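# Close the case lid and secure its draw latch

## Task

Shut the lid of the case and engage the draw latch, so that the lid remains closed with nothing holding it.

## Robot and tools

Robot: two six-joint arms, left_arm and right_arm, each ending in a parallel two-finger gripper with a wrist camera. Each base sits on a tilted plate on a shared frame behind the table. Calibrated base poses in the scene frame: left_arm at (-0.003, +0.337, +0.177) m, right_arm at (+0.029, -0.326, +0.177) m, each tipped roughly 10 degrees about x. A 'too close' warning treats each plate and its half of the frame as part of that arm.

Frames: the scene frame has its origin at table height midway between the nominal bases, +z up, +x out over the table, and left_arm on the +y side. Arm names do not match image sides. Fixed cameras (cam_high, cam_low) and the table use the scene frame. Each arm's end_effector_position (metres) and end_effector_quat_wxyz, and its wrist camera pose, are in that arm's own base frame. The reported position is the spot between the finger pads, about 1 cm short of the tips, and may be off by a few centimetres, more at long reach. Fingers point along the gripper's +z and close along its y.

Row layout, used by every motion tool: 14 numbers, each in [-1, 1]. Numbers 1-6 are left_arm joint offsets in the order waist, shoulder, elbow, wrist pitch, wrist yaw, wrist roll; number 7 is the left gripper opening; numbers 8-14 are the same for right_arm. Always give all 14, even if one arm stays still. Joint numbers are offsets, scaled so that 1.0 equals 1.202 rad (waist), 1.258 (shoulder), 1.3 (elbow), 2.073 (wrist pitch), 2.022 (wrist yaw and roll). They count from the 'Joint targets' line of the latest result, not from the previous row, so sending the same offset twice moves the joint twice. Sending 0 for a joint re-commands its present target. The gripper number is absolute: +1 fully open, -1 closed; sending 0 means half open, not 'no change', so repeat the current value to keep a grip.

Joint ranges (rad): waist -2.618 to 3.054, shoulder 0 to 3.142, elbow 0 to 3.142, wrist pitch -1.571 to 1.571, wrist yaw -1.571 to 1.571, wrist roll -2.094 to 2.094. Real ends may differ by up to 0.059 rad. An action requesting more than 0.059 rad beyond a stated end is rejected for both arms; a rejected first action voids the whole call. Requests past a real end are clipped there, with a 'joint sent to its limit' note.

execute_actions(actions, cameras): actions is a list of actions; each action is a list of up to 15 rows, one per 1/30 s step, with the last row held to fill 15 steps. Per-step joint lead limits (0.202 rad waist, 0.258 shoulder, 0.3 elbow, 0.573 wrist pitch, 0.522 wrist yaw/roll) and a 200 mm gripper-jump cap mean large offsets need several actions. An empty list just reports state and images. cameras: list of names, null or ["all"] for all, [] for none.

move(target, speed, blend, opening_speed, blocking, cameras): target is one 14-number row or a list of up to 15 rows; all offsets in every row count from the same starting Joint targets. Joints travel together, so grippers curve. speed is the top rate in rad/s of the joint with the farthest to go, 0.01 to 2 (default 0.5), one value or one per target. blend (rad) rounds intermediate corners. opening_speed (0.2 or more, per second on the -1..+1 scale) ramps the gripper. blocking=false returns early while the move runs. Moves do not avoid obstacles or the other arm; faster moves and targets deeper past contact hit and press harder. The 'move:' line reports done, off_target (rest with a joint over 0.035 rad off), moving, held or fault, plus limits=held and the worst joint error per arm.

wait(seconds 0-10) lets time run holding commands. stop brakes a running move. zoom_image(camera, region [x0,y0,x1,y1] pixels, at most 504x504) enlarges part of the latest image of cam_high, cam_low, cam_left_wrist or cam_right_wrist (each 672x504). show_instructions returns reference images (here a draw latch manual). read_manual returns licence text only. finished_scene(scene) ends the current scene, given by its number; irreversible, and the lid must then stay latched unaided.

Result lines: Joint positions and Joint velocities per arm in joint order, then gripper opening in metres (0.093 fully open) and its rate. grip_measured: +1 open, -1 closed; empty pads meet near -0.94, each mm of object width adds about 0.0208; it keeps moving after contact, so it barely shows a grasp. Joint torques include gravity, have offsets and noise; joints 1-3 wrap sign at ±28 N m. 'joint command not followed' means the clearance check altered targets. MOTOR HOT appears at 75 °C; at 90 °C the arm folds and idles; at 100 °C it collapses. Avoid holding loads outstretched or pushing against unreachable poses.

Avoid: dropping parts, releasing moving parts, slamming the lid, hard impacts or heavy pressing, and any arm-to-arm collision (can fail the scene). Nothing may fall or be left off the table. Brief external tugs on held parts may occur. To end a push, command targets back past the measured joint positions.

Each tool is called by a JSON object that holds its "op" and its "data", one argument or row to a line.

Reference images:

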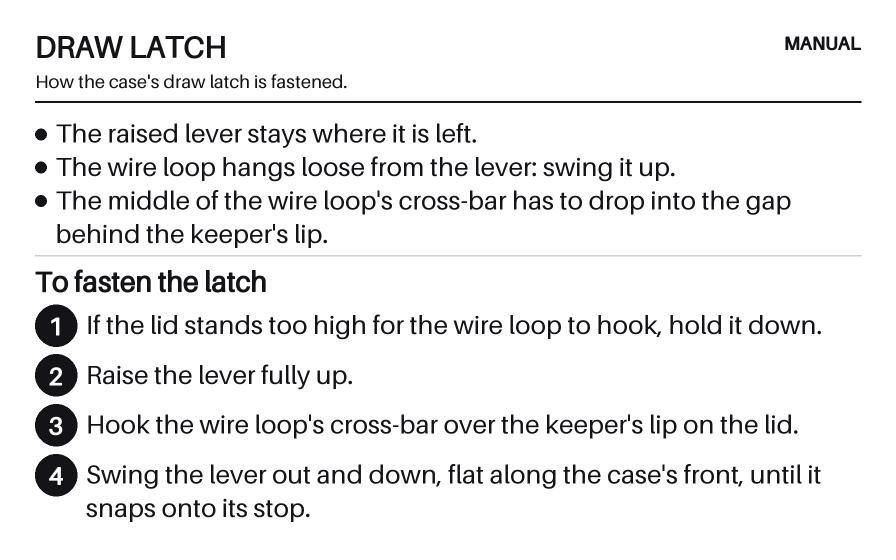

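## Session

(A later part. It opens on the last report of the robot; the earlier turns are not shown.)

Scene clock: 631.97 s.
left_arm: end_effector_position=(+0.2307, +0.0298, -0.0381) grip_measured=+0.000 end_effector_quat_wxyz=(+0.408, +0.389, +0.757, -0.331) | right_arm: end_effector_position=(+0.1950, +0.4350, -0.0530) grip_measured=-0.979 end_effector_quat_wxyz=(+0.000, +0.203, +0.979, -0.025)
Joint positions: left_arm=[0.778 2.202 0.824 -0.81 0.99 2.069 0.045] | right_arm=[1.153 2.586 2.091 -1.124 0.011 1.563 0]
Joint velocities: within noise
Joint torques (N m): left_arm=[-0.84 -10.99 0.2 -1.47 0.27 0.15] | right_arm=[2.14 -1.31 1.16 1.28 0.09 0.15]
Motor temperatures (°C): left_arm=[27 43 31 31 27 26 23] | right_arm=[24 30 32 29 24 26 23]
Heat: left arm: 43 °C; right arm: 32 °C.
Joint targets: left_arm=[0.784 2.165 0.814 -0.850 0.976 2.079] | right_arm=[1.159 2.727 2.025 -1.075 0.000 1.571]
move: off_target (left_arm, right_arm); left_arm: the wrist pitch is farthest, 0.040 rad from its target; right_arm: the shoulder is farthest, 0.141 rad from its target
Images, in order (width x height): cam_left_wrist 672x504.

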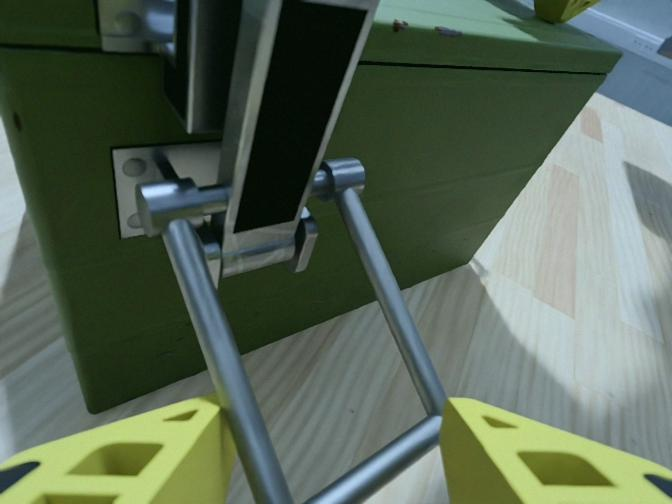

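{"op": "move", "data": {
  "target": [-0.0104,-0.0675,-0.0104,-0.025,0.0035,0,0, 0,0,0,0,0,0,-1],
  "speed": 0.15,
  "cameras": ["cam_left_wrist"]
}}

{"op": "move", "data": {
  "target": [-0.0104,-0.0675,-0.0104,-0.025,0.0035,0,0, 0,0,0,0,0,0,-1],
  "speed": 0.15,
  "cameras": ["cam_left_wrist"]
}}

Scene clock: 637.57 s.
left_arm: end_effector_position=(+0.2281, +0.0312, -0.0257) grip_measured=+0.000 end_effector_quat_wxyz=(+0.399, +0.401, +0.760, -0.321) | right_arm: end_effector_position=(+0.1950, +0.4350, -0.0530) grip_measured=-0.979 end_effector_quat_wxyz=(+0.000, +0.203, +0.979, -0.025)
Joint positions: left_arm=[0.779 2.126 0.812 -0.847 0.96 2.064 0.045] | right_arm=[1.153 2.586 2.091 -1.124 0.011 1.563 0]
Joint velocities: within noise
Joint torques (N m): left_arm=[-1.95 -11.67 0.5 -1.63 0.62 0.21] | right_arm=[2.14 -1.29 1.14 1.28 0.09 0.15]
Motor temperatures (°C): left_arm=[27 44 31 31 27 26 23] | right_arm=[24 30 32 29 24 26 23]
Heat: left arm: 44 °C; right arm: 32 °C.
Joint targets: left_arm=[0.772 2.080 0.801 -0.902 0.983 2.079] | right_arm=[1.159 2.727 2.025 -1.075 0.000 1.571]
move: off_target (left_arm, right_arm); left_arm: the wrist pitch is farthest, 0.055 rad from its target; right_arm: the shoulder is farthest, 0.141 rad from its target
Images, in order (width x height): cam_left_wrist 672x504.

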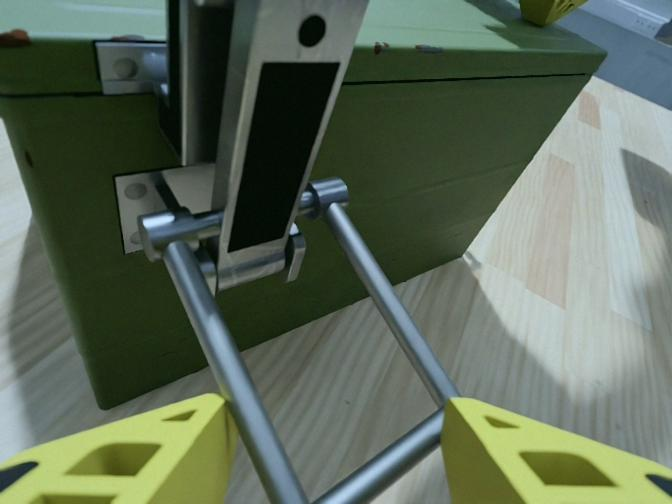

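Scene clock: 638.50 s.
left_arm: end_effector_position=(+0.2265, +0.0310, -0.0061) grip_measured=+0.000 end_effector_quat_wxyz=(+0.396, +0.411, +0.760, -0.311) | right_arm: end_effector_position=(+0.1950, +0.4350, -0.0530) grip_measured=-0.979 end_effector_quat_wxyz=(+0.000, +0.203, +0.979, -0.025)
Joint positions: left_arm=[0.777 2.029 0.799 -0.905 0.948 2.063 0.045] | right_arm=[1.153 2.586 2.091 -1.124 0.011 1.563 0]
Joint velocities: within noise
Joint torques (N m): left_arm=[-2.81 -10.35 0.85 -1.52 0.82 0.21] | right_arm=[2.13 -1.31 1.14 1.28 0.09 0.15]
Motor temperatures (°C): left_arm=[27 44 31 32 27 26 23] | right_arm=[24 30 32 29 24 26 23]
Heat: left arm: 44 °C; right arm: 32 °C.
Joint targets: left_arm=[0.759 1.995 0.787 -0.953 0.990 2.079] | right_arm=[1.159 2.727 2.025 -1.075 0.000 1.571]
move: off_target (left_arm, right_arm); left_arm: the wrist pitch is farthest, 0.049 rad from its target; right_arm: the shoulder is farthest, 0.141 rad from its target
Images, in order (width x height): cam_left_wrist 672x504.

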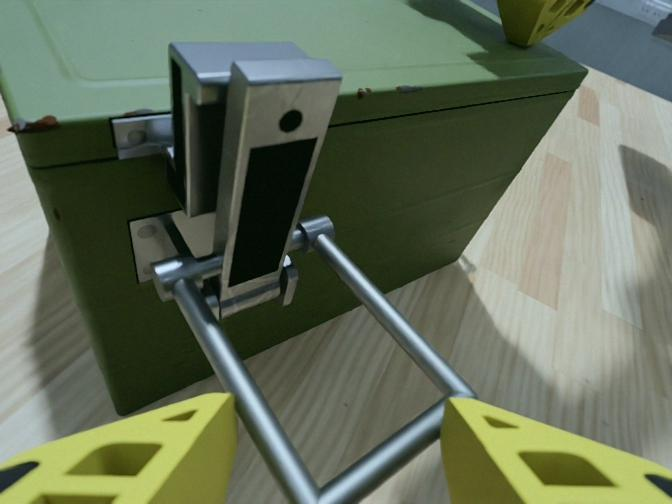

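{"op": "move", "data": {
  "target": [-0.0058,0.2337,0.0446,0.1052,0,0,0, 0,0,0,0,0,0,-1],
  "speed": 0.25,
  "cameras": ["cam_left_wrist"]
}}

{"op": "move", "data": {
  "target": [-0.0266,-0.0151,-0.0654,0.0458,0.0109,0,0, 0,0,0,0,0,0,-1],
  "speed": 0.2,
  "cameras": ["cam_left_wrist"]
}}

Scene clock: 662.33 s.
left_arm: end_effector_position=(+0.2352, +0.0283, -0.0565) grip_measured=+0.000 end_effector_quat_wxyz=(+0.409, +0.398, +0.752, -0.331) | right_arm: end_effector_position=(+0.1950, +0.4350, -0.0530) grip_measured=-0.979 end_effector_quat_wxyz=(+0.000, +0.203, +0.979, -0.025)
Joint positions: left_arm=[0.759 2.28 0.846 -0.745 0.996 2.07 0.045] | right_arm=[1.153 2.586 2.091 -1.124 0.011 1.563 0]
Joint velocities: within noise
Joint torques (N m): left_arm=[-1.94 -6.98 0.73 -0.86 0.36 0.13] | right_arm=[2.13 -1.29 1.14 1.28 0.08 0.15]
Motor temperatures (°C): left_arm=[28 45 30 32 28 26 23] | right_arm=[24 30 31 29 24 26 23]
Heat: left arm: 45 °C; right arm: 31 °C.
Joint targets: left_arm=[0.752 2.289 0.845 -0.735 0.990 2.079] | right_arm=[1.159 2.727 2.025 -1.075 0.000 1.571]
move: off_target (right_arm); right_arm: the shoulder is farthest, 0.141 rad from its target
Images, in order (width x height): cam_left_wrist 672x504.

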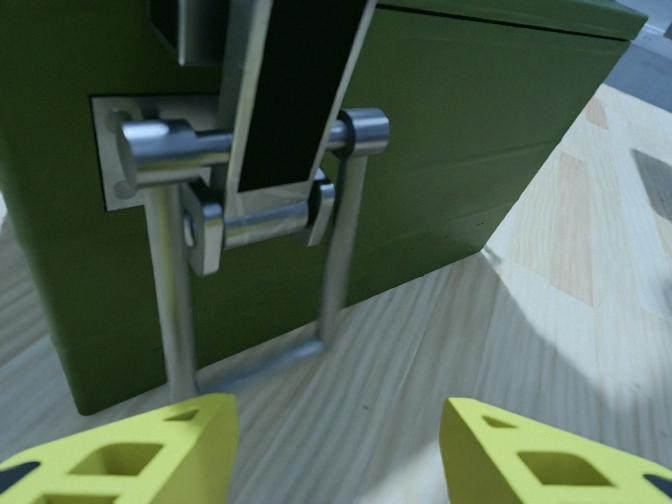

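Scene clock: 663.43 s.
left_arm: end_effector_position=(+0.2236, +0.0092, -0.0639) grip_measured=+0.000 end_effector_quat_wxyz=(+0.408, +0.412, +0.744, -0.332) | right_arm: end_effector_position=(+0.1950, +0.4350, -0.0530) grip_measured=-0.979 end_effector_quat_wxyz=(+0.000, +0.203, +0.979, -0.025)
Joint positions: left_arm=[0.727 2.28 0.766 -0.652 1 2.07 0.045] | right_arm=[1.153 2.586 2.091 -1.124 0.011 1.563 0]
Joint velocities: within noise
Joint torques (N m): left_arm=[-1.92 -8.24 -0.17 -0.82 0.53 0.13] | right_arm=[2.13 -1.31 1.14 1.28 0.09 0.15]
Motor temperatures (°C): left_arm=[28 45 30 32 28 26 23] | right_arm=[24 30 31 29 24 26 23]
Heat: left arm: 45 °C; right arm: 31 °C.
Joint targets: left_arm=[0.720 2.270 0.760 -0.640 1.012 2.079] | right_arm=[1.159 2.727 2.025 -1.075 0.000 1.571]
move: off_target (right_arm); right_arm: the shoulder is farthest, 0.141 rad from its target
Images, in order (width x height): cam_left_wrist 672x504.

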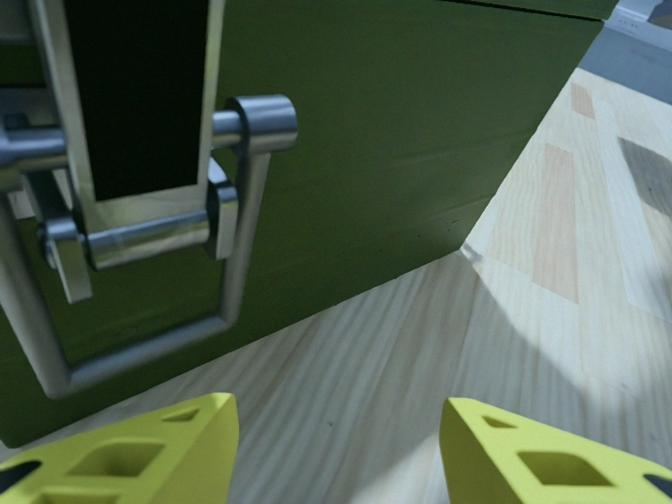

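{"op": "move", "data": {
  "target": [
    [0.0266,0.0151,0.0654,-0.0458,-0.0109,0,0, 0,0,0,0,0,0,-1],
    [-0.015,-0.0032,0.14,-0.0584,0.0045,0,0, 0,0,0,0,0,0,-1],
    [-0.0815,-0.0024,0.0931,0.0241,0.0242,0,0, 0,0,0,0,0,0,-1],
    [-0.0907,0.0048,0.0554,0.0482,0.0262,0,0, 0,0,0,0,0,0,-1]
  ],
  "speed": 0.3,
  "blend": 0.01,
  "cameras": ["cam_left_wrist"]
}}

{"op": "move", "data": {
  "target": [0.074,-0.0008,-0.0162,-0.0637,-0.0272,0,0, 0,0,0,0,0,0,-1],
  "speed": 0.2,
  "cameras": ["cam_left_wrist"]
}}

Scene clock: 681.23 s.
left_arm: end_effector_position=(+0.2736, +0.0152, -0.0620) grip_measured=+0.000 end_effector_quat_wxyz=(+0.460, +0.482, +0.696, -0.267) | right_arm: end_effector_position=(+0.1950, +0.4350, -0.0530) grip_measured=-0.979 end_effector_quat_wxyz=(+0.000, +0.203, +0.979, -0.025)
Joint positions: left_arm=[0.63 2.28 0.852 -0.519 1.085 2.07 0.045] | right_arm=[1.153 2.586 2.091 -1.124 0.011 1.563 0]
Joint velocities: within noise
Joint torques (N m): left_arm=[-3.17 -8.54 -0.5 -0.76 0.3 0.11] | right_arm=[2.14 -1.29 1.16 1.28 0.09 0.15]
Motor temperatures (°C): left_arm=[28 46 30 31 28 26 23] | right_arm=[24 30 31 29 24 26 23]
Heat: left arm: 46 °C; right arm: 31 °C.
Joint targets: left_arm=[0.611 2.276 0.832 -0.540 1.065 2.079] | right_arm=[1.159 2.727 2.025 -1.075 0.000 1.571]
move: off_target (right_arm); right_arm: the shoulder is farthest, 0.141 rad from its target
Images, in order (width x height): cam_left_wrist 672x504.

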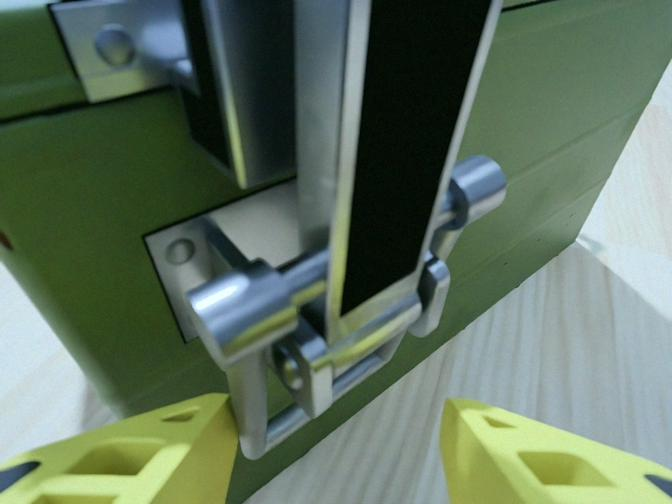

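Scene clock: 682.43 s.
left_arm: end_effector_position=(+0.2477, +0.0176, -0.0613) grip_measured=+0.000 end_effector_quat_wxyz=(+0.431, +0.435, +0.729, -0.307) | right_arm: end_effector_position=(+0.1950, +0.4350, -0.0530) grip_measured=-0.979 end_effector_quat_wxyz=(+0.000, +0.203, +0.979, -0.025)
Joint positions: left_arm=[0.695 2.28 0.825 -0.63 1.039 2.07 0.045] | right_arm=[1.153 2.586 2.091 -1.124 0.011 1.563 0]
Joint velocities: within noise
Joint torques (N m): left_arm=[-1.02 -8.28 -0.42 -1.29 0.15 0.12] | right_arm=[2.13 -1.31 1.14 1.28 0.09 0.15]
Motor temperatures (°C): left_arm=[28 46 30 31 28 26 23] | right_arm=[24 30 31 29 24 26 23]
Heat: left arm: 46 °C; right arm: 31 °C.
Joint targets: left_arm=[0.700 2.275 0.811 -0.672 1.010 2.079] | right_arm=[1.159 2.727 2.025 -1.075 0.000 1.571]
move: off_target (left_arm, right_arm); left_arm: the wrist pitch is farthest, 0.042 rad from its target; right_arm: the shoulder is farthest, 0.141 rad from its target
Images, in order (width x height): cam_left_wrist 672x504.

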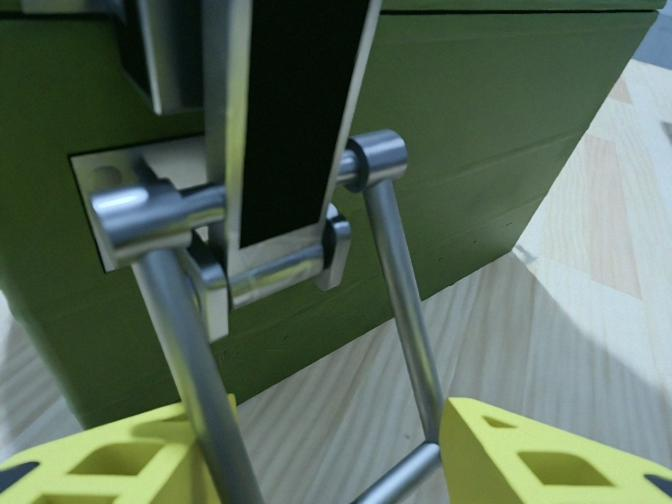

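{"op": "move", "data": {
  "target": [0.03,-0.0397,-0.0277,-0.0232,-0.0099,0,0, 0,0,0,0,0,0,-1],
  "speed": 0.15,
  "cameras": ["cam_left_wrist"]
}}

{"op": "move", "data": {
  "target": [0.0308,-0.0636,-0.0269,-0.0386,-0.0109,0,0, 0,0,0,0,0,0,-1],
  "speed": 0.15,
  "cameras": ["cam_left_wrist"]
}}

Scene clock: 687.00 s.
left_arm: end_effector_position=(+0.2394, +0.0202, -0.0558) grip_measured=+0.000 end_effector_quat_wxyz=(+0.429, +0.414, +0.740, -0.313) | right_arm: end_effector_position=(+0.1950, +0.4350, -0.0530) grip_measured=-0.979 end_effector_quat_wxyz=(+0.000, +0.203, +0.979, -0.025)
Joint positions: left_arm=[0.731 2.258 0.801 -0.66 1.035 2.066 0.045] | right_arm=[1.153 2.586 2.091 -1.124 0.011 1.563 0]
Joint velocities: within noise
Joint torques (N m): left_arm=[-0.91 -10.63 -1.73 -1.58 0.01 0.17] | right_arm=[2.13 -1.28 1.14 1.28 0.09 0.15]
Motor temperatures (°C): left_arm=[28 47 30 31 28 26 23] | right_arm=[24 30 31 29 24 26 23]
Heat: left arm: 47 °C; right arm: 31 °C.
Joint targets: left_arm=[0.736 2.225 0.775 -0.720 0.990 2.079] | right_arm=[1.159 2.727 2.025 -1.075 0.000 1.571]
move: off_target (left_arm, right_arm); left_arm: the wrist pitch is farthest, 0.060 rad from its target; right_arm: the shoulder is farthest, 0.141 rad from its target
Images, in order (width x height): cam_left_wrist 672x504.

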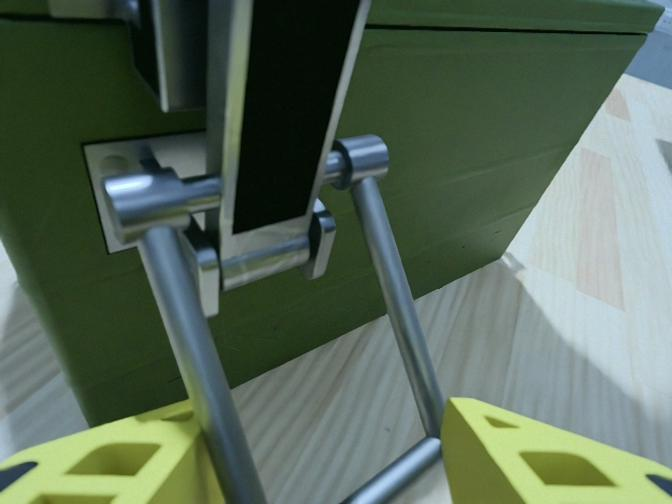

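Scene clock: 687.90 s.
left_arm: end_effector_position=(+0.2216, +0.0216, -0.0462) grip_measured=+0.001 end_effector_quat_wxyz=(+0.399, +0.390, +0.763, -0.327) | right_arm: end_effector_position=(+0.1931, +0.4357, -0.0532) grip_measured=-0.979 end_effector_quat_wxyz=(+0.000, +0.201, +0.979, -0.025)
Joint positions: left_arm=[0.773 2.191 0.761 -0.729 0.974 2.036 0.045] | right_arm=[1.157 2.587 2.091 -1.125 0.011 1.563 0]
Joint velocities: within noise
Joint torques (N m): left_arm=[-1.2 -11.52 -1.13 -1.81 0.36 0.53] | right_arm=[1.78 -1.35 1.14 1.28 0.08 0.15]
Motor temperatures (°C): left_arm=[28 47 30 31 28 26 23] | right_arm=[24 30 31 29 24 26 23]
Heat: left arm: 47 °C; right arm: 31 °C.
Joint targets: left_arm=[0.773 2.145 0.740 -0.800 0.968 2.079] | right_arm=[1.159 2.727 2.025 -1.075 0.000 1.571]
move: off_target (left_arm, right_arm); left_arm: the wrist pitch is farthest, 0.071 rad from its target; right_arm: the shoulder is farthest, 0.140 rad from its target
Images, in order (width x height): cam_left_wrist 672x504.

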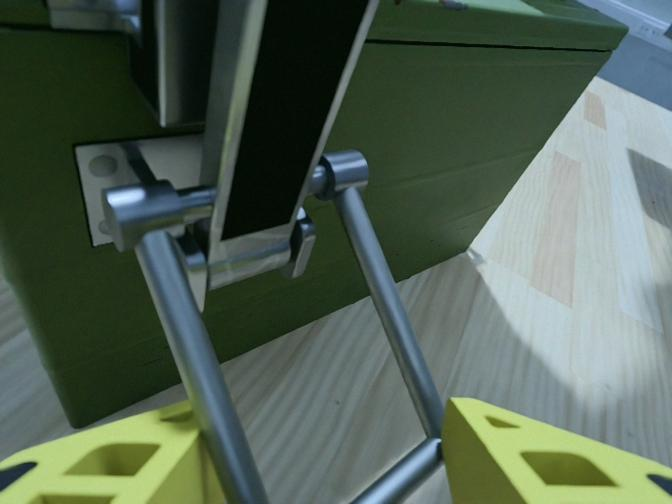

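{"op": "move", "data": {
  "target": [-0.0158,-0.0688,-0.0077,-0.0277,0.0042,0,0, 0,0,0,0,0,0,-1],
  "speed": 0.15,
  "cameras": ["cam_left_wrist"]
}}

Scene clock: 692.00 s.
left_arm: end_effector_position=(+0.2161, +0.0223, -0.0374) grip_measured=+0.002 end_effector_quat_wxyz=(+0.374, +0.384, +0.777, -0.330) | right_arm: end_effector_position=(+0.1922, +0.4360, -0.0532) grip_measured=-0.979 end_effector_quat_wxyz=(+0.000, +0.200, +0.979, -0.025)
Joint positions: left_arm=[0.773 2.123 0.747 -0.767 0.929 1.984 0.045] | right_arm=[1.159 2.587 2.091 -1.125 0.011 1.563 0]
Joint velocities: within noise
Joint torques (N m): left_arm=[-2.88 -13 -0.43 -2.04 0.88 1.09] | right_arm=[1.65 -1.33 1.13 1.28 0.08 0.15]
Motor temperatures (°C): left_arm=[27 48 30 32 28 26 23] | right_arm=[24 30 31 29 24 26 23]
Heat: left arm: 48 °C; right arm: 31 °C.
Joint targets: left_arm=[0.754 2.058 0.730 -0.858 0.977 2.079] | right_arm=[1.159 2.727 2.025 -1.075 0.000 1.571]
move: off_target (left_arm, right_arm); left_arm: the wrist roll is farthest, 0.095 rad from its target; right_arm: the shoulder is farthest, 0.140 rad from its target
Images, in order (width x height): cam_left_wrist 672x504.

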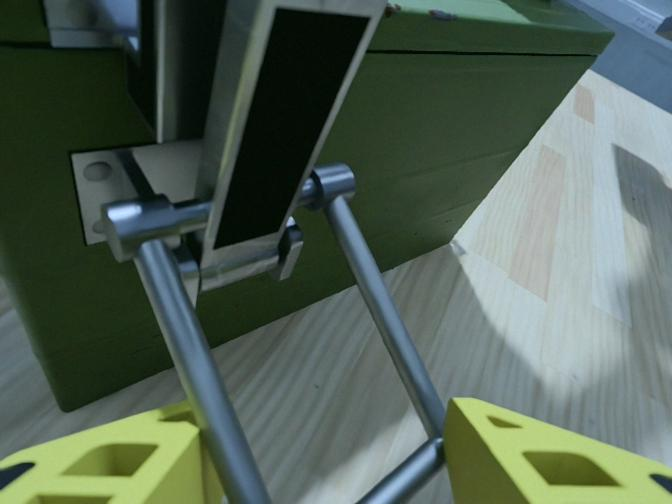

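{"op": "move", "data": {
  "target": [0,0,0,0,0,0,0.25, 0,0,0,0,0,0,-1],
  "opening_speed": 0.5,
  "cameras": ["cam_left_wrist"]
}}

Scene clock: 696.30 s.
left_arm: end_effector_position=(+0.2179, +0.0219, -0.0293) grip_measured=+0.249 end_effector_quat_wxyz=(+0.390, +0.408, +0.762, -0.317) | right_arm: end_effector_position=(+0.1922, +0.4360, -0.0532) grip_measured=-0.979 end_effector_quat_wxyz=(+0.000, +0.200, +0.979, -0.025)
Joint positions: left_arm=[0.772 2.095 0.747 -0.793 0.943 2.051 0.057] | right_arm=[1.159 2.587 2.091 -1.125 0.011 1.563 0]
Joint velocities: within noise
Joint torques (N m): left_arm=[-2.74 -10.41 -0.29 -1.72 0.74 0.32] | right_arm=[1.65 -1.33 1.14 1.28 0.08 0.15]
Motor temperatures (°C): left_arm=[28 49 30 32 28 27 23] | right_arm=[24 30 31 29 24 26 23]
Heat: left arm: 49 °C; right arm: 31 °C.
Joint targets: left_arm=[0.754 2.058 0.730 -0.858 0.977 2.079] | right_arm=[1.159 2.727 2.025 -1.075 0.000 1.571]
move: off_target (left_arm, right_arm); left_arm: the wrist pitch is farthest, 0.065 rad from its target; right_arm: the shoulder is farthest, 0.140 rad from its target
Images, in order (width x height): cam_left_wrist 672x504.

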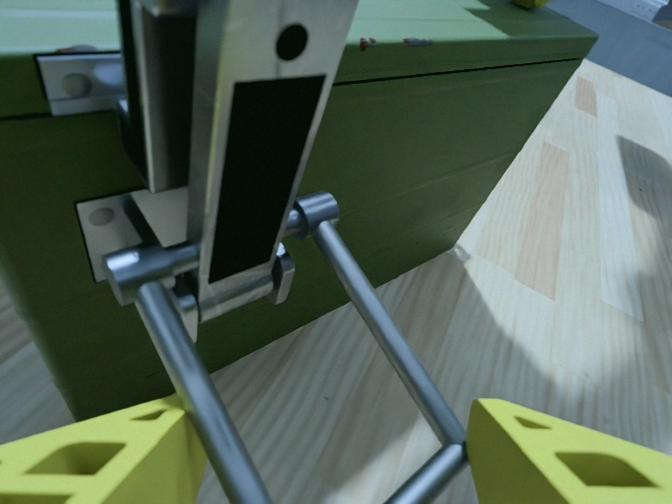

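{"op": "move", "data": {
  "target": [-0.0158,-0.0684,-0.0077,-0.0275,0.004,0,0.35, 0,0,0,0,0,0,-1],
  "speed": 0.15,
  "opening_speed": 0.5,
  "cameras": ["cam_left_wrist"]
}}

Scene clock: 701.70 s.
left_arm: end_effector_position=(+0.2150, +0.0198, -0.0214) grip_measured=+0.351 end_effector_quat_wxyz=(+0.374, +0.422, +0.766, -0.311) | right_arm: end_effector_position=(+0.1922, +0.4360, -0.0532) grip_measured=-0.979 end_effector_quat_wxyz=(+0.000, +0.200, +0.979, -0.025)
Joint positions: left_arm=[0.755 2.029 0.735 -0.816 0.909 2.03 0.062] | right_arm=[1.159 2.587 2.091 -1.125 0.011 1.563 0]
Joint velocities: within noise
Joint torques (N m): left_arm=[-2.93 -12 0.34 -2.09 1.15 0.57] | right_arm=[1.66 -1.35 1.16 1.28 0.08 0.15]
Motor temperatures (°C): left_arm=[28 50 30 33 28 26 23] | right_arm=[24 30 31 29 24 26 23]
Heat: left arm: 50 °C; right arm: 31 °C.
Joint targets: left_arm=[0.735 1.972 0.720 -0.915 0.985 2.079] | right_arm=[1.159 2.727 2.025 -1.075 0.000 1.571]
move: off_target (left_arm, right_arm); left_arm: the wrist pitch is farthest, 0.099 rad from its target; right_arm: the shoulder is farthest, 0.140 rad from its target
Images, in order (width x height): cam_left_wrist 672x504.

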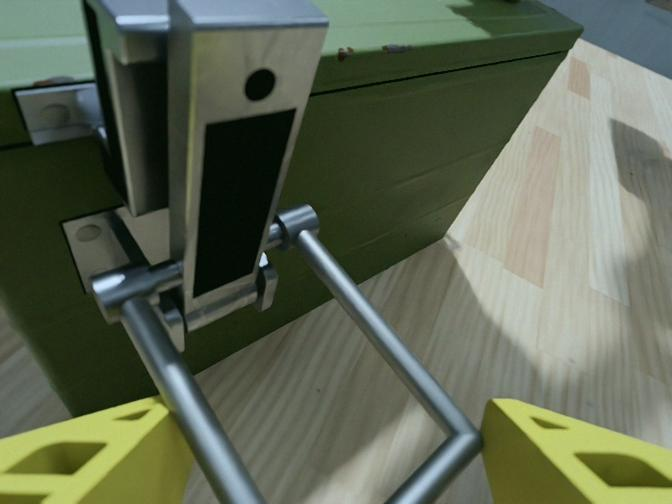

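{"op": "move", "data": {
  "target": [0,-0.04,0,-0.02,0.02,0,0.35, 0,0,0,0,0,0,-1],
  "speed": 0.15,
  "cameras": ["cam_left_wrist"]
}}

Scene clock: 722.97 s.
left_arm: end_effector_position=(+0.2139, +0.0192, -0.0152) grip_measured=+0.353 end_effector_quat_wxyz=(+0.367, +0.417, +0.771, -0.312) | right_arm: end_effector_position=(+0.1922, +0.4360, -0.0532) grip_measured=-0.979 end_effector_quat_wxyz=(+0.000, +0.200, +0.979, -0.025)
Joint positions: left_arm=[0.751 1.994 0.731 -0.838 0.901 2.004 0.062] | right_arm=[1.159 2.587 2.091 -1.125 0.011 1.563 0]
Joint velocities: within noise
Joint torques (N m): left_arm=[-2.63 -13.34 0.87 -2.32 1.61 0.85] | right_arm=[1.66 -1.33 1.14 1.28 0.09 0.15]
Motor temperatures (°C): left_arm=[28 50 29 34 29 27 23] | right_arm=[24 29 31 29 24 26 23]
Heat: left arm: 50 °C; right arm: 31 °C.
Joint targets: left_arm=[0.735 1.922 0.720 -0.956 1.025 2.079] | right_arm=[1.159 2.727 2.025 -1.075 0.000 1.571]
move: off_target (left_arm, right_arm); left_arm: the wrist yaw is farthest, 0.124 rad from its target; right_arm: the shoulder is farthest, 0.140 rad from its target
Images, in order (width x height): cam_left_wrist 672x504.

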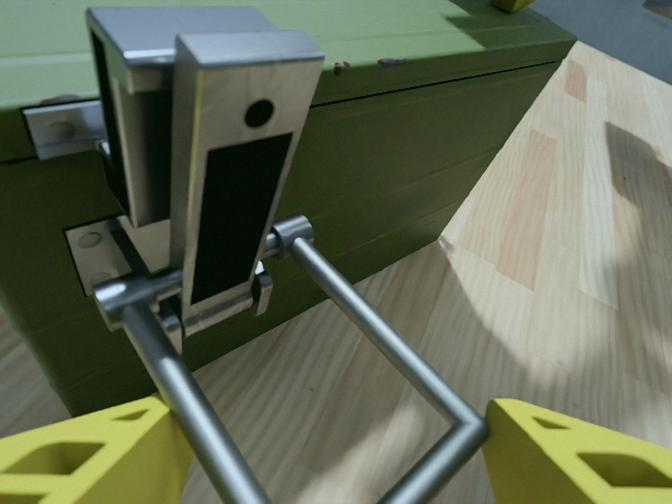

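{"op": "move", "data": {
  "target": [0.0108,-0.0153,-0.0323,0.0111,0,0,0.75, 0,0,0,0,0,0,-1],
  "speed": 0.1,
  "opening_speed": 0.7,
  "cameras": ["cam_left_wrist"]
}}

Scene clock: 727.27 s.
left_arm: end_effector_position=(+0.2117, +0.0026, +0.0095) grip_measured=+0.748 end_effector_quat_wxyz=(+0.413, +0.402, +0.749, -0.327) | right_arm: end_effector_position=(+0.1922, +0.4360, -0.0532) grip_measured=-0.979 end_effector_quat_wxyz=(+0.000, +0.200, +0.979, -0.025)
Joint positions: left_arm=[0.748 1.938 0.685 -0.908 1.005 2.064 0.081] | right_arm=[1.159 2.587 2.091 -1.125 0.011 1.563 0]
Joint velocities: within noise
Joint torques (N m): left_arm=[-1.22 -9.57 1.24 -1.23 0.6 0.19] | right_arm=[1.66 -1.35 1.14 1.28 0.09 0.15]
Motor temperatures (°C): left_arm=[28 51 29 34 30 27 23] | right_arm=[24 29 31 29 24 26 23]
Heat: left arm: 51 °C; right arm: 31 °C.
Joint targets: left_arm=[0.748 1.903 0.678 -0.933 1.025 2.079] | right_arm=[1.159 2.727 2.025 -1.075 0.000 1.571]
move: off_target (left_arm, right_arm); left_arm: the shoulder is farthest, 0.036 rad from its target; right_arm: the shoulder is farthest, 0.140 rad from its target
Images, in order (width x height): cam_left_wrist 672x504.

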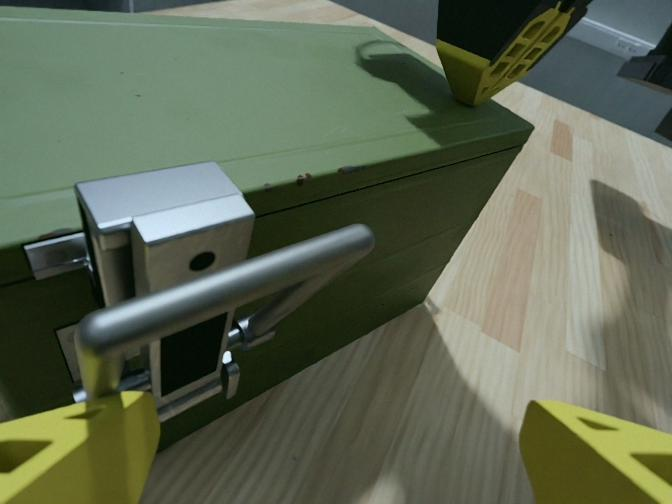

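{"op": "move", "data": {
  "target": [-0.0666,-0.0405,0.04,-0.0082,0.0074,0,0.75, 0,0,0,0,0,0,-1],
  "speed": 0.12,
  "cameras": ["cam_left_wrist"]
}}

Scene clock: 737.73 s.
left_arm: end_effector_position=(+0.2237, -0.0055, +0.0230) grip_measured=+0.748 end_effector_quat_wxyz=(+0.420, +0.441, +0.727, -0.317) | right_arm: end_effector_position=(+0.1922, +0.4360, -0.0532) grip_measured=-0.979 end_effector_quat_wxyz=(+0.000, +0.200, +0.979, -0.025)
Joint positions: left_arm=[0.675 1.885 0.715 -0.928 1.027 2.067 0.081] | right_arm=[1.159 2.587 2.091 -1.125 0.011 1.563 0]
Joint velocities: within noise
Joint torques (N m): left_arm=[-1.85 -9.43 4.05 -1.08 0.56 0.16] | right_arm=[1.66 -1.33 1.14 1.28 0.09 0.15]
Motor temperatures (°C): left_arm=[28 51 29 34 29 27 23] | right_arm=[24 29 31 29 24 26 23]
Heat: left arm: 51 °C; right arm: 31 °C.
Joint targets: left_arm=[0.668 1.852 0.730 -0.950 1.040 2.079] | right_arm=[1.159 2.727 2.025 -1.075 0.000 1.571]
move: off_target (right_arm); right_arm: the shoulder is farthest, 0.140 rad from its target
Images, in order (width x height): cam_left_wrist 672x504.

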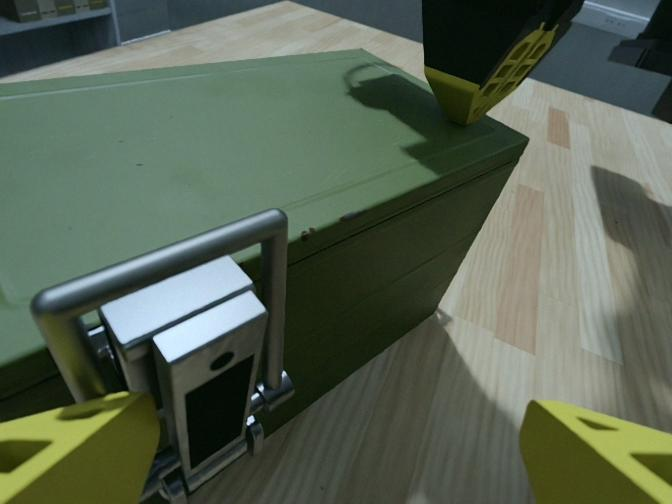

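{"op": "move", "data": {
  "target": [-0.044,-0.0128,0.0215,0.0314,0.0099,0,0.75, 0,0,0,0,0,0,-1],
  "speed": 0.12,
  "cameras": ["cam_left_wrist"]
}}

Scene clock: 740.17 s.
left_arm: end_effector_position=(+0.2312, -0.0081, +0.0232) grip_measured=+0.748 end_effector_quat_wxyz=(+0.416, +0.472, +0.715, -0.304) | right_arm: end_effector_position=(+0.1922, +0.4360, -0.0532) grip_measured=-0.979 end_effector_quat_wxyz=(+0.000, +0.200, +0.979, -0.025)
Joint positions: left_arm=[0.632 1.875 0.736 -0.907 1.016 2.067 0.081] | right_arm=[1.159 2.587 2.091 -1.125 0.011 1.563 0]
Joint velocities: within noise
Joint torques (N m): left_arm=[-2.78 -10.09 4.98 -0.47 0.89 0.16] | right_arm=[1.66 -1.33 1.16 1.28 0.09 0.15]
Motor temperatures (°C): left_arm=[28 51 29 33 29 27 23] | right_arm=[24 29 31 29 24 26 23]
Heat: left arm: 51 °C; right arm: 31 °C.
Joint targets: left_arm=[0.615 1.836 0.758 -0.885 1.060 2.079] | right_arm=[1.159 2.727 2.025 -1.075 0.000 1.571]
move: off_target (left_arm, right_arm); left_arm: the wrist yaw is farthest, 0.044 rad from its target; right_arm: the shoulder is farthest, 0.140 rad from its target
Images, in order (width x height): cam_left_wrist 672x504.

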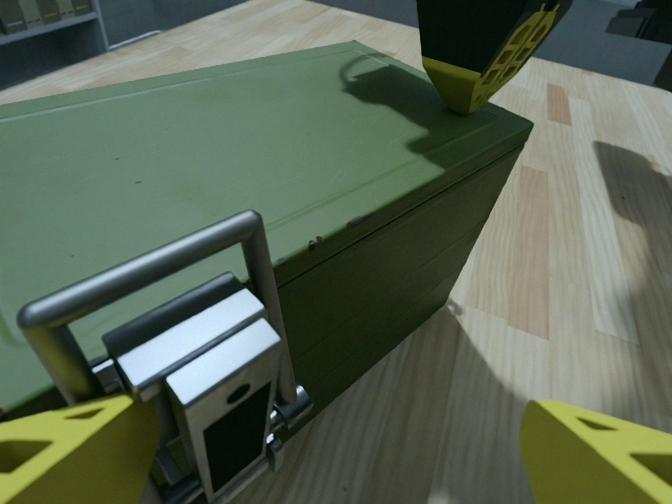

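{"op": "move", "data": {
  "target": [0.154,-0.0684,0.0708,-0.0217,-0.0297,0,0.75, 0,0,0,0,0,0,-1],
  "speed": 0.3,
  "cameras": ["cam_left_wrist"]
}}

Scene clock: 748.30 s.
left_arm: end_effector_position=(+0.2549, +0.0570, +0.0493) grip_measured=+0.748 end_effector_quat_wxyz=(+0.454, +0.459, +0.739, -0.193) | right_arm: end_effector_position=(+0.1923, +0.4360, -0.0534) grip_measured=-0.979 end_effector_quat_wxyz=(+0.000, +0.200, +0.979, -0.025)
Joint positions: left_arm=[0.796 1.784 0.831 -0.911 1.005 2.069 0.081] | right_arm=[1.159 2.587 2.091 -1.124 0.011 1.563 0]
Joint velocities: within noise
Joint torques (N m): left_arm=[-0.79 -10.07 5.82 -0.68 0.45 0.13] | right_arm=[1.65 -1.37 1.14 1.28 0.09 0.15]
Motor temperatures (°C): left_arm=[28 52 30 32 29 26 23] | right_arm=[24 29 31 29 24 26 23]
Heat: left arm: 52 °C; right arm: 31 °C.
Joint targets: left_arm=[0.800 1.750 0.850 -0.930 1.000 2.079] | right_arm=[1.159 2.727 2.025 -1.075 0.000 1.571]
move: off_target (right_arm); right_arm: the shoulder is farthest, 0.140 rad from its target
Images, in order (width x height): cam_left_wrist 672x504.

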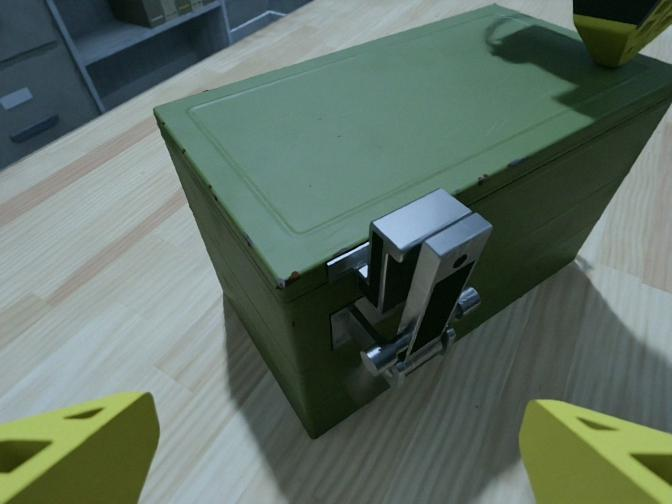

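{"op": "zoom_image", "data": {
  "camera": "cam_left_wrist",
  "region": [260, 160, 560, 440]
}}

Scaled by 1.680 from the camera's 672x504 image, which has a finer 960x720 frame.

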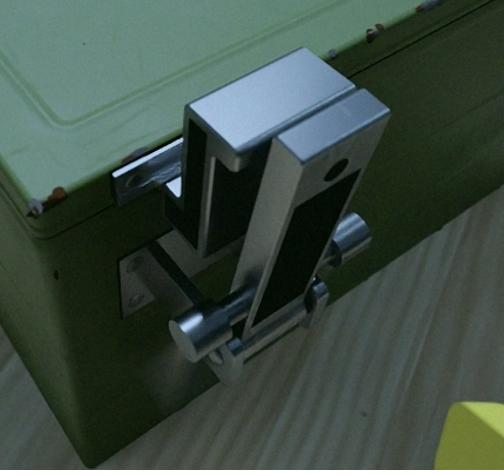

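{"op": "move", "data": {
  "target": [
    [-0.015,0.4086,0.1177,-0.0014,-0.0094,0,0, 0,0,0,0,0,0,-1],
    [-0.0815,0.4102,0.0708,0.0815,0.0104,0,0, 0,0,0,0,0,0,-1],
    [-0.1481,0.411,0.0238,0.164,0.0302,0,0, 0,0,0,0,0,0,-1],
    [-0.1556,0.4181,-0.0085,0.1857,0.0321,0,0, 0,0,0,0,0,0,-1]
  ],
  "speed": 0.35,
  "blend": 0.01,
  "cameras": ["cam_left_wrist"]
}}

{"op": "move", "data": {
  "target": [0.0724,-0.0008,-0.0215,-0.0612,-0.0272,0,0, 0,0,0,0,0,0,-1],
  "speed": 0.2,
  "cameras": ["cam_left_wrist"]
}}

Scene clock: 794.57 s.
left_arm: end_effector_position=(+0.2656, +0.0098, -0.0616) grip_measured=+0.002 end_effector_quat_wxyz=(+0.440, +0.485, +0.701, -0.282) | right_arm: end_effector_position=(+0.1923, +0.4360, -0.0534) grip_measured=-0.979 end_effector_quat_wxyz=(+0.000, +0.200, +0.979, -0.025)
Joint positions: left_arm=[0.62 2.266 0.844 -0.558 1.053 2.07 0.045] | right_arm=[1.159 2.587 2.091 -1.124 0.011 1.563 0]
Joint velocities: within noise
Joint torques (N m): left_arm=[-2.11 -7.17 0.88 -0.45 0.61 0.13] | right_arm=[1.66 -1.39 1.14 1.28 0.08 0.15]
Motor temperatures (°C): left_arm=[27 51 31 31 28 26 23] | right_arm=[24 29 31 28 24 26 23]
Heat: left arm: 51 °C; right arm: 31 °C.
Joint targets: left_arm=[0.613 2.276 0.839 -0.545 1.065 2.079] | right_arm=[1.159 2.727 2.025 -1.075 0.000 1.571]
move: off_target (right_arm); right_arm: the shoulder is farthest, 0.140 rad from its target
Images, in order (width x height): cam_left_wrist 672x504.

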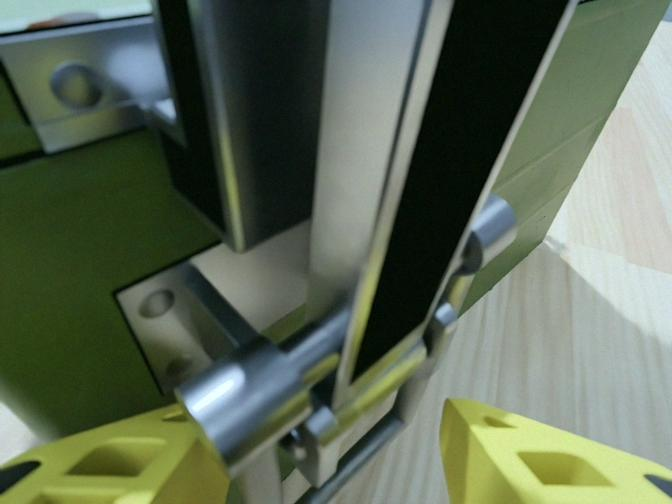

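Scene clock: 795.57 s.
left_arm: end_effector_position=(+0.2454, +0.0176, -0.0603) grip_measured=+0.002 end_effector_quat_wxyz=(+0.424, +0.439, +0.731, -0.306) | right_arm: end_effector_position=(+0.1923, +0.4360, -0.0534) grip_measured=-0.979 end_effector_quat_wxyz=(+0.000, +0.200, +0.979, -0.025)
Joint positions: left_arm=[0.696 2.266 0.82 -0.637 1.023 2.07 0.045] | right_arm=[1.159 2.587 2.091 -1.124 0.011 1.563 0]
Joint velocities: within noise
Joint torques (N m): left_arm=[-1.02 -6.98 0.12 -1.23 0.32 0.14] | right_arm=[1.66 -1.39 1.14 1.28 0.08 0.15]
Motor temperatures (°C): left_arm=[27 50 31 31 28 26 23] | right_arm=[24 29 31 28 24 26 23]
Heat: left arm: 50 °C; right arm: 31 °C.
Joint targets: left_arm=[0.700 2.275 0.811 -0.672 1.010 2.079] | right_arm=[1.159 2.727 2.025 -1.075 0.000 1.571]
move: off_target (right_arm); right_arm: the shoulder is farthest, 0.140 rad from its target
Images, in order (width x height): cam_left_wrist 672x504.

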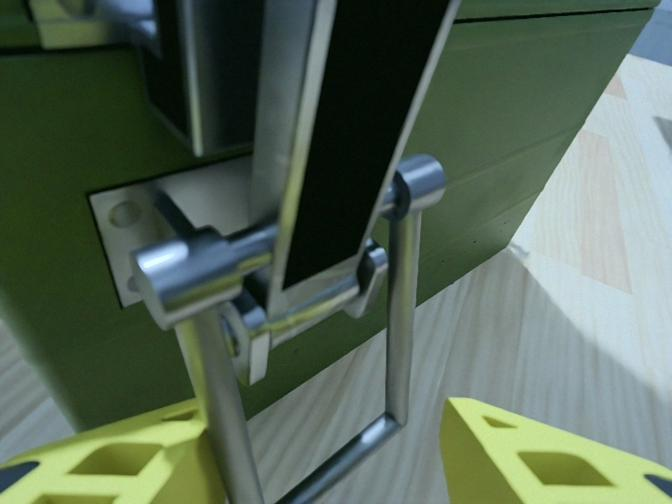

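{"op": "move", "data": {
  "target": [0.0333,-0.0079,-0.0685,0.0106,-0.0099,0,0.75, 0,0,0,0,0,0,-1],
  "speed": 0.1,
  "opening_speed": 0.8,
  "cameras": ["cam_left_wrist"]
}}

Scene clock: 825.30 s.
left_arm: end_effector_position=(+0.2193, +0.0062, -0.0612) grip_measured=+0.748 end_effector_quat_wxyz=(+0.413, +0.405, +0.745, -0.332) | right_arm: end_effector_position=(+0.1923, +0.4360, -0.0534) grip_measured=-0.979 end_effector_quat_wxyz=(+0.000, +0.200, +0.979, -0.025)
Joint positions: left_arm=[0.736 2.266 0.735 -0.639 1.011 2.07 0.081] | right_arm=[1.159 2.587 2.091 -1.124 0.011 1.563 0]
Joint velocities: within noise
Joint torques (N m): left_arm=[-0.95 -7.31 -1.02 -1.08 0.22 0.14] | right_arm=[1.66 -1.39 1.14 1.28 0.09 0.15]
Motor temperatures (°C): left_arm=[27 46 30 32 28 26 23] | right_arm=[24 29 30 28 24 26 23]
Heat: left arm: 46 °C; right arm: 30 °C.
Joint targets: left_arm=[0.740 2.265 0.722 -0.650 0.990 2.079] | right_arm=[1.159 2.727 2.025 -1.075 0.000 1.571]
move: off_target (right_arm); right_arm: the shoulder is farthest, 0.140 rad from its target
Images, in order (width x height): cam_left_wrist 672x504.

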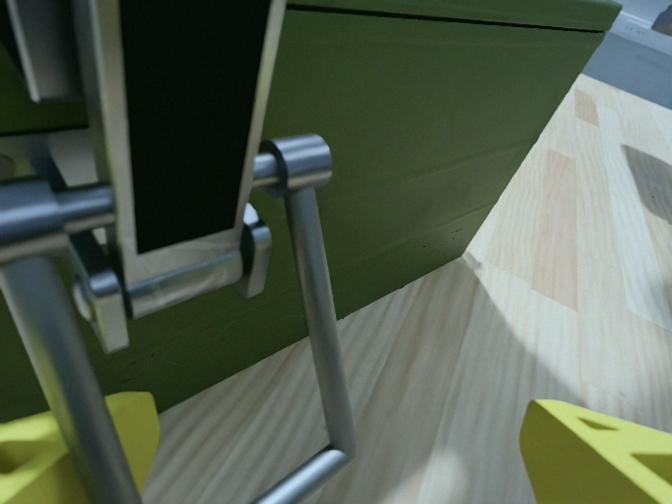

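{"op": "move", "data": {
  "target": [
    [0.0516,-0.0318,-0.0192,-0.0338,-0.0173,0,0.75, 0,0,0,0,0,0,-1],
    [0.0915,-0.0994,-0.0323,-0.0917,-0.0297,0,0.75, 0,0,0,0,0,0,-1]
  ],
  "speed": 0.15,
  "blend": 0.01,
  "cameras": ["cam_left_wrist"]
}}

{"op": "move", "data": {
  "target": [
    [0.0025,-0.0676,-0.01,-0.0362,0.0025,0,0.75, 0,0,0,0,0,0,-1],
    [-0.0291,-0.1471,-0.0123,-0.0603,0.0124,0,0.75, 0,0,0,0,0,0,-1]
  ],
  "speed": 0.15,
  "blend": 0.01,
  "cameras": ["cam_left_wrist"]
}}

Scene clock: 830.40 s.
left_arm: end_effector_position=(+0.1923, +0.0117, -0.0387) grip_measured=+0.748 end_effector_quat_wxyz=(+0.386, +0.350, +0.774, -0.359) | right_arm: end_effector_position=(+0.1923, +0.4360, -0.0534) grip_measured=-0.979 end_effector_quat_wxyz=(+0.000, +0.200, +0.979, -0.025)
Joint positions: left_arm=[0.844 2.174 0.689 -0.803 0.94 2.07 0.081] | right_arm=[1.159 2.587 2.091 -1.124 0.011 1.563 0]
Joint velocities: within noise
Joint torques (N m): left_arm=[-0.66 -9.78 -0.55 -1.62 0.26 0.14] | right_arm=[1.65 -1.39 1.14 1.28 0.09 0.15]
Motor temperatures (°C): left_arm=[27 46 30 32 28 26 23] | right_arm=[24 29 30 28 24 26 23]
Heat: left arm: 46 °C; right arm: 30 °C.
Joint targets: left_arm=[0.850 2.140 0.680 -0.840 0.930 2.079] | right_arm=[1.159 2.727 2.025 -1.075 0.000 1.571]
move: off_target (left_arm, right_arm); left_arm: the wrist pitch is farthest, 0.037 rad from its target; right_arm: the shoulder is farthest, 0.140 rad from its target
Images, in order (width x height): cam_left_wrist 672x504.

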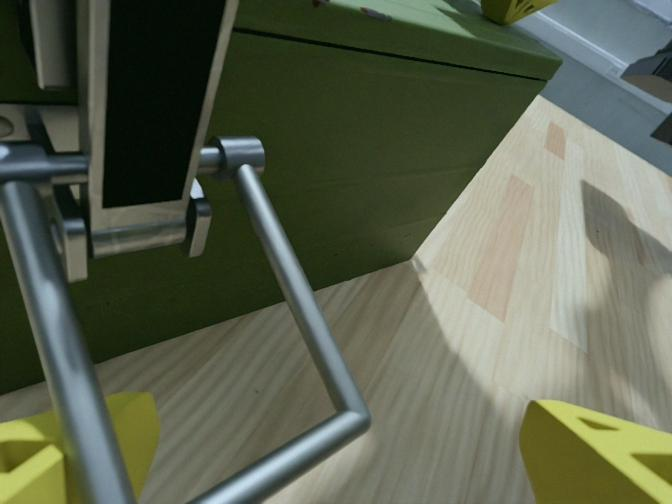

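Scene clock: 831.97 s.
left_arm: end_effector_position=(+0.1936, +0.0087, -0.0021) grip_measured=+0.748 end_effector_quat_wxyz=(+0.387, +0.369, +0.771, -0.347) | right_arm: end_effector_position=(+0.1923, +0.4360, -0.0534) grip_measured=-0.979 end_effector_quat_wxyz=(+0.000, +0.200, +0.979, -0.025)
Joint positions: left_arm=[0.823 1.988 0.672 -0.933 0.94 2.07 0.081] | right_arm=[1.159 2.587 2.091 -1.124 0.011 1.563 0]
Joint velocities: within noise
Joint torques (N m): left_arm=[-1.77 -9.33 0.55 -1.51 0.51 0.14] | right_arm=[1.65 -1.37 1.16 1.28 0.09 0.15]
Motor temperatures (°C): left_arm=[27 46 30 32 28 26 23] | right_arm=[24 29 30 28 24 26 23]
Heat: left arm: 46 °C; right arm: 30 °C.
Joint targets: left_arm=[0.815 1.954 0.664 -0.965 0.955 2.079] | right_arm=[1.159 2.727 2.025 -1.075 0.000 1.571]
move: off_target (right_arm); right_arm: the shoulder is farthest, 0.140 rad from its target
Images, in order (width x height): cam_left_wrist 672x504.

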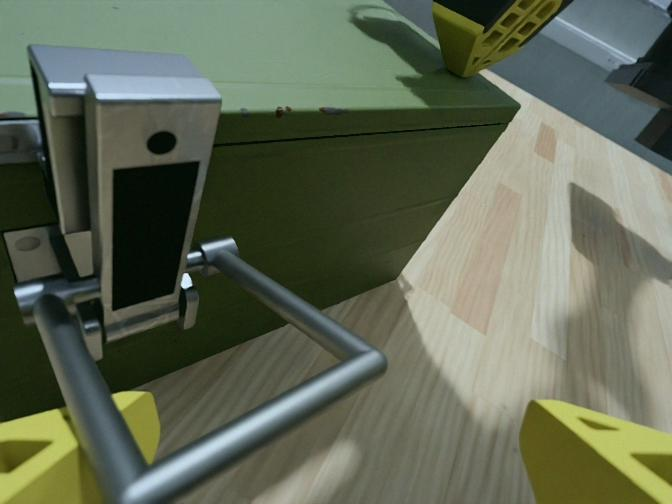

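{"op": "move", "data": {
  "target": [
    [-0.0499,-0.0548,0.02,-0.0072,0.0173,0,0.75, 0,0,0,0,0,0,-1],
    [-0.094,-0.0922,0.0392,-0.0048,0.0321,0,0.75, 0,0,0,0,0,0,-1]
  ],
  "speed": 0.15,
  "blend": 0.01,
  "cameras": ["cam_left_wrist"]
}}

Scene clock: 835.90 s.
left_arm: end_effector_position=(+0.2156, -0.0021, +0.0234) grip_measured=+0.748 end_effector_quat_wxyz=(+0.412, +0.428, +0.738, -0.319) | right_arm: end_effector_position=(+0.1923, +0.4360, -0.0534) grip_measured=-0.979 end_effector_quat_wxyz=(+0.000, +0.200, +0.979, -0.025)
Joint positions: left_arm=[0.709 1.871 0.7 -0.953 1.004 2.07 0.081] | right_arm=[1.159 2.587 2.091 -1.124 0.011 1.563 0]
Joint velocities: within noise
Joint torques (N m): left_arm=[-1.81 -9.24 3.9 -1.15 0.59 0.13] | right_arm=[1.66 -1.37 1.16 1.28 0.09 0.15]
Motor temperatures (°C): left_arm=[27 47 30 32 28 26 23] | right_arm=[24 29 30 28 24 26 23]
Heat: left arm: 47 °C; right arm: 30 °C.
Joint targets: left_arm=[0.702 1.839 0.715 -0.975 1.020 2.079] | right_arm=[1.159 2.727 2.025 -1.075 0.000 1.571]
move: off_target (right_arm); right_arm: the shoulder is farthest, 0.140 rad from its target
Images, in order (width x height): cam_left_wrist 672x504.

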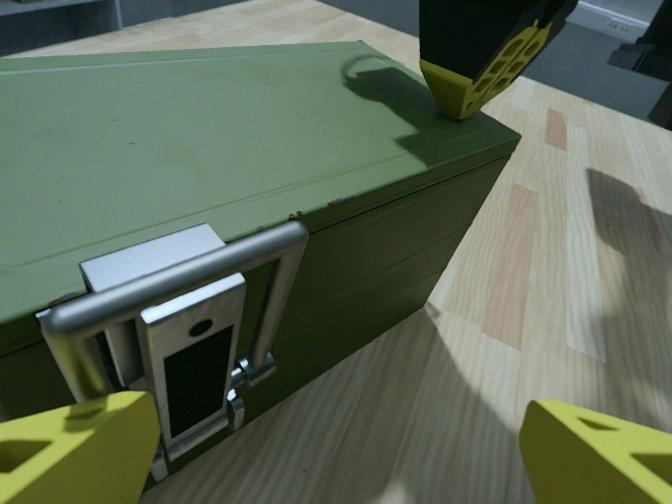

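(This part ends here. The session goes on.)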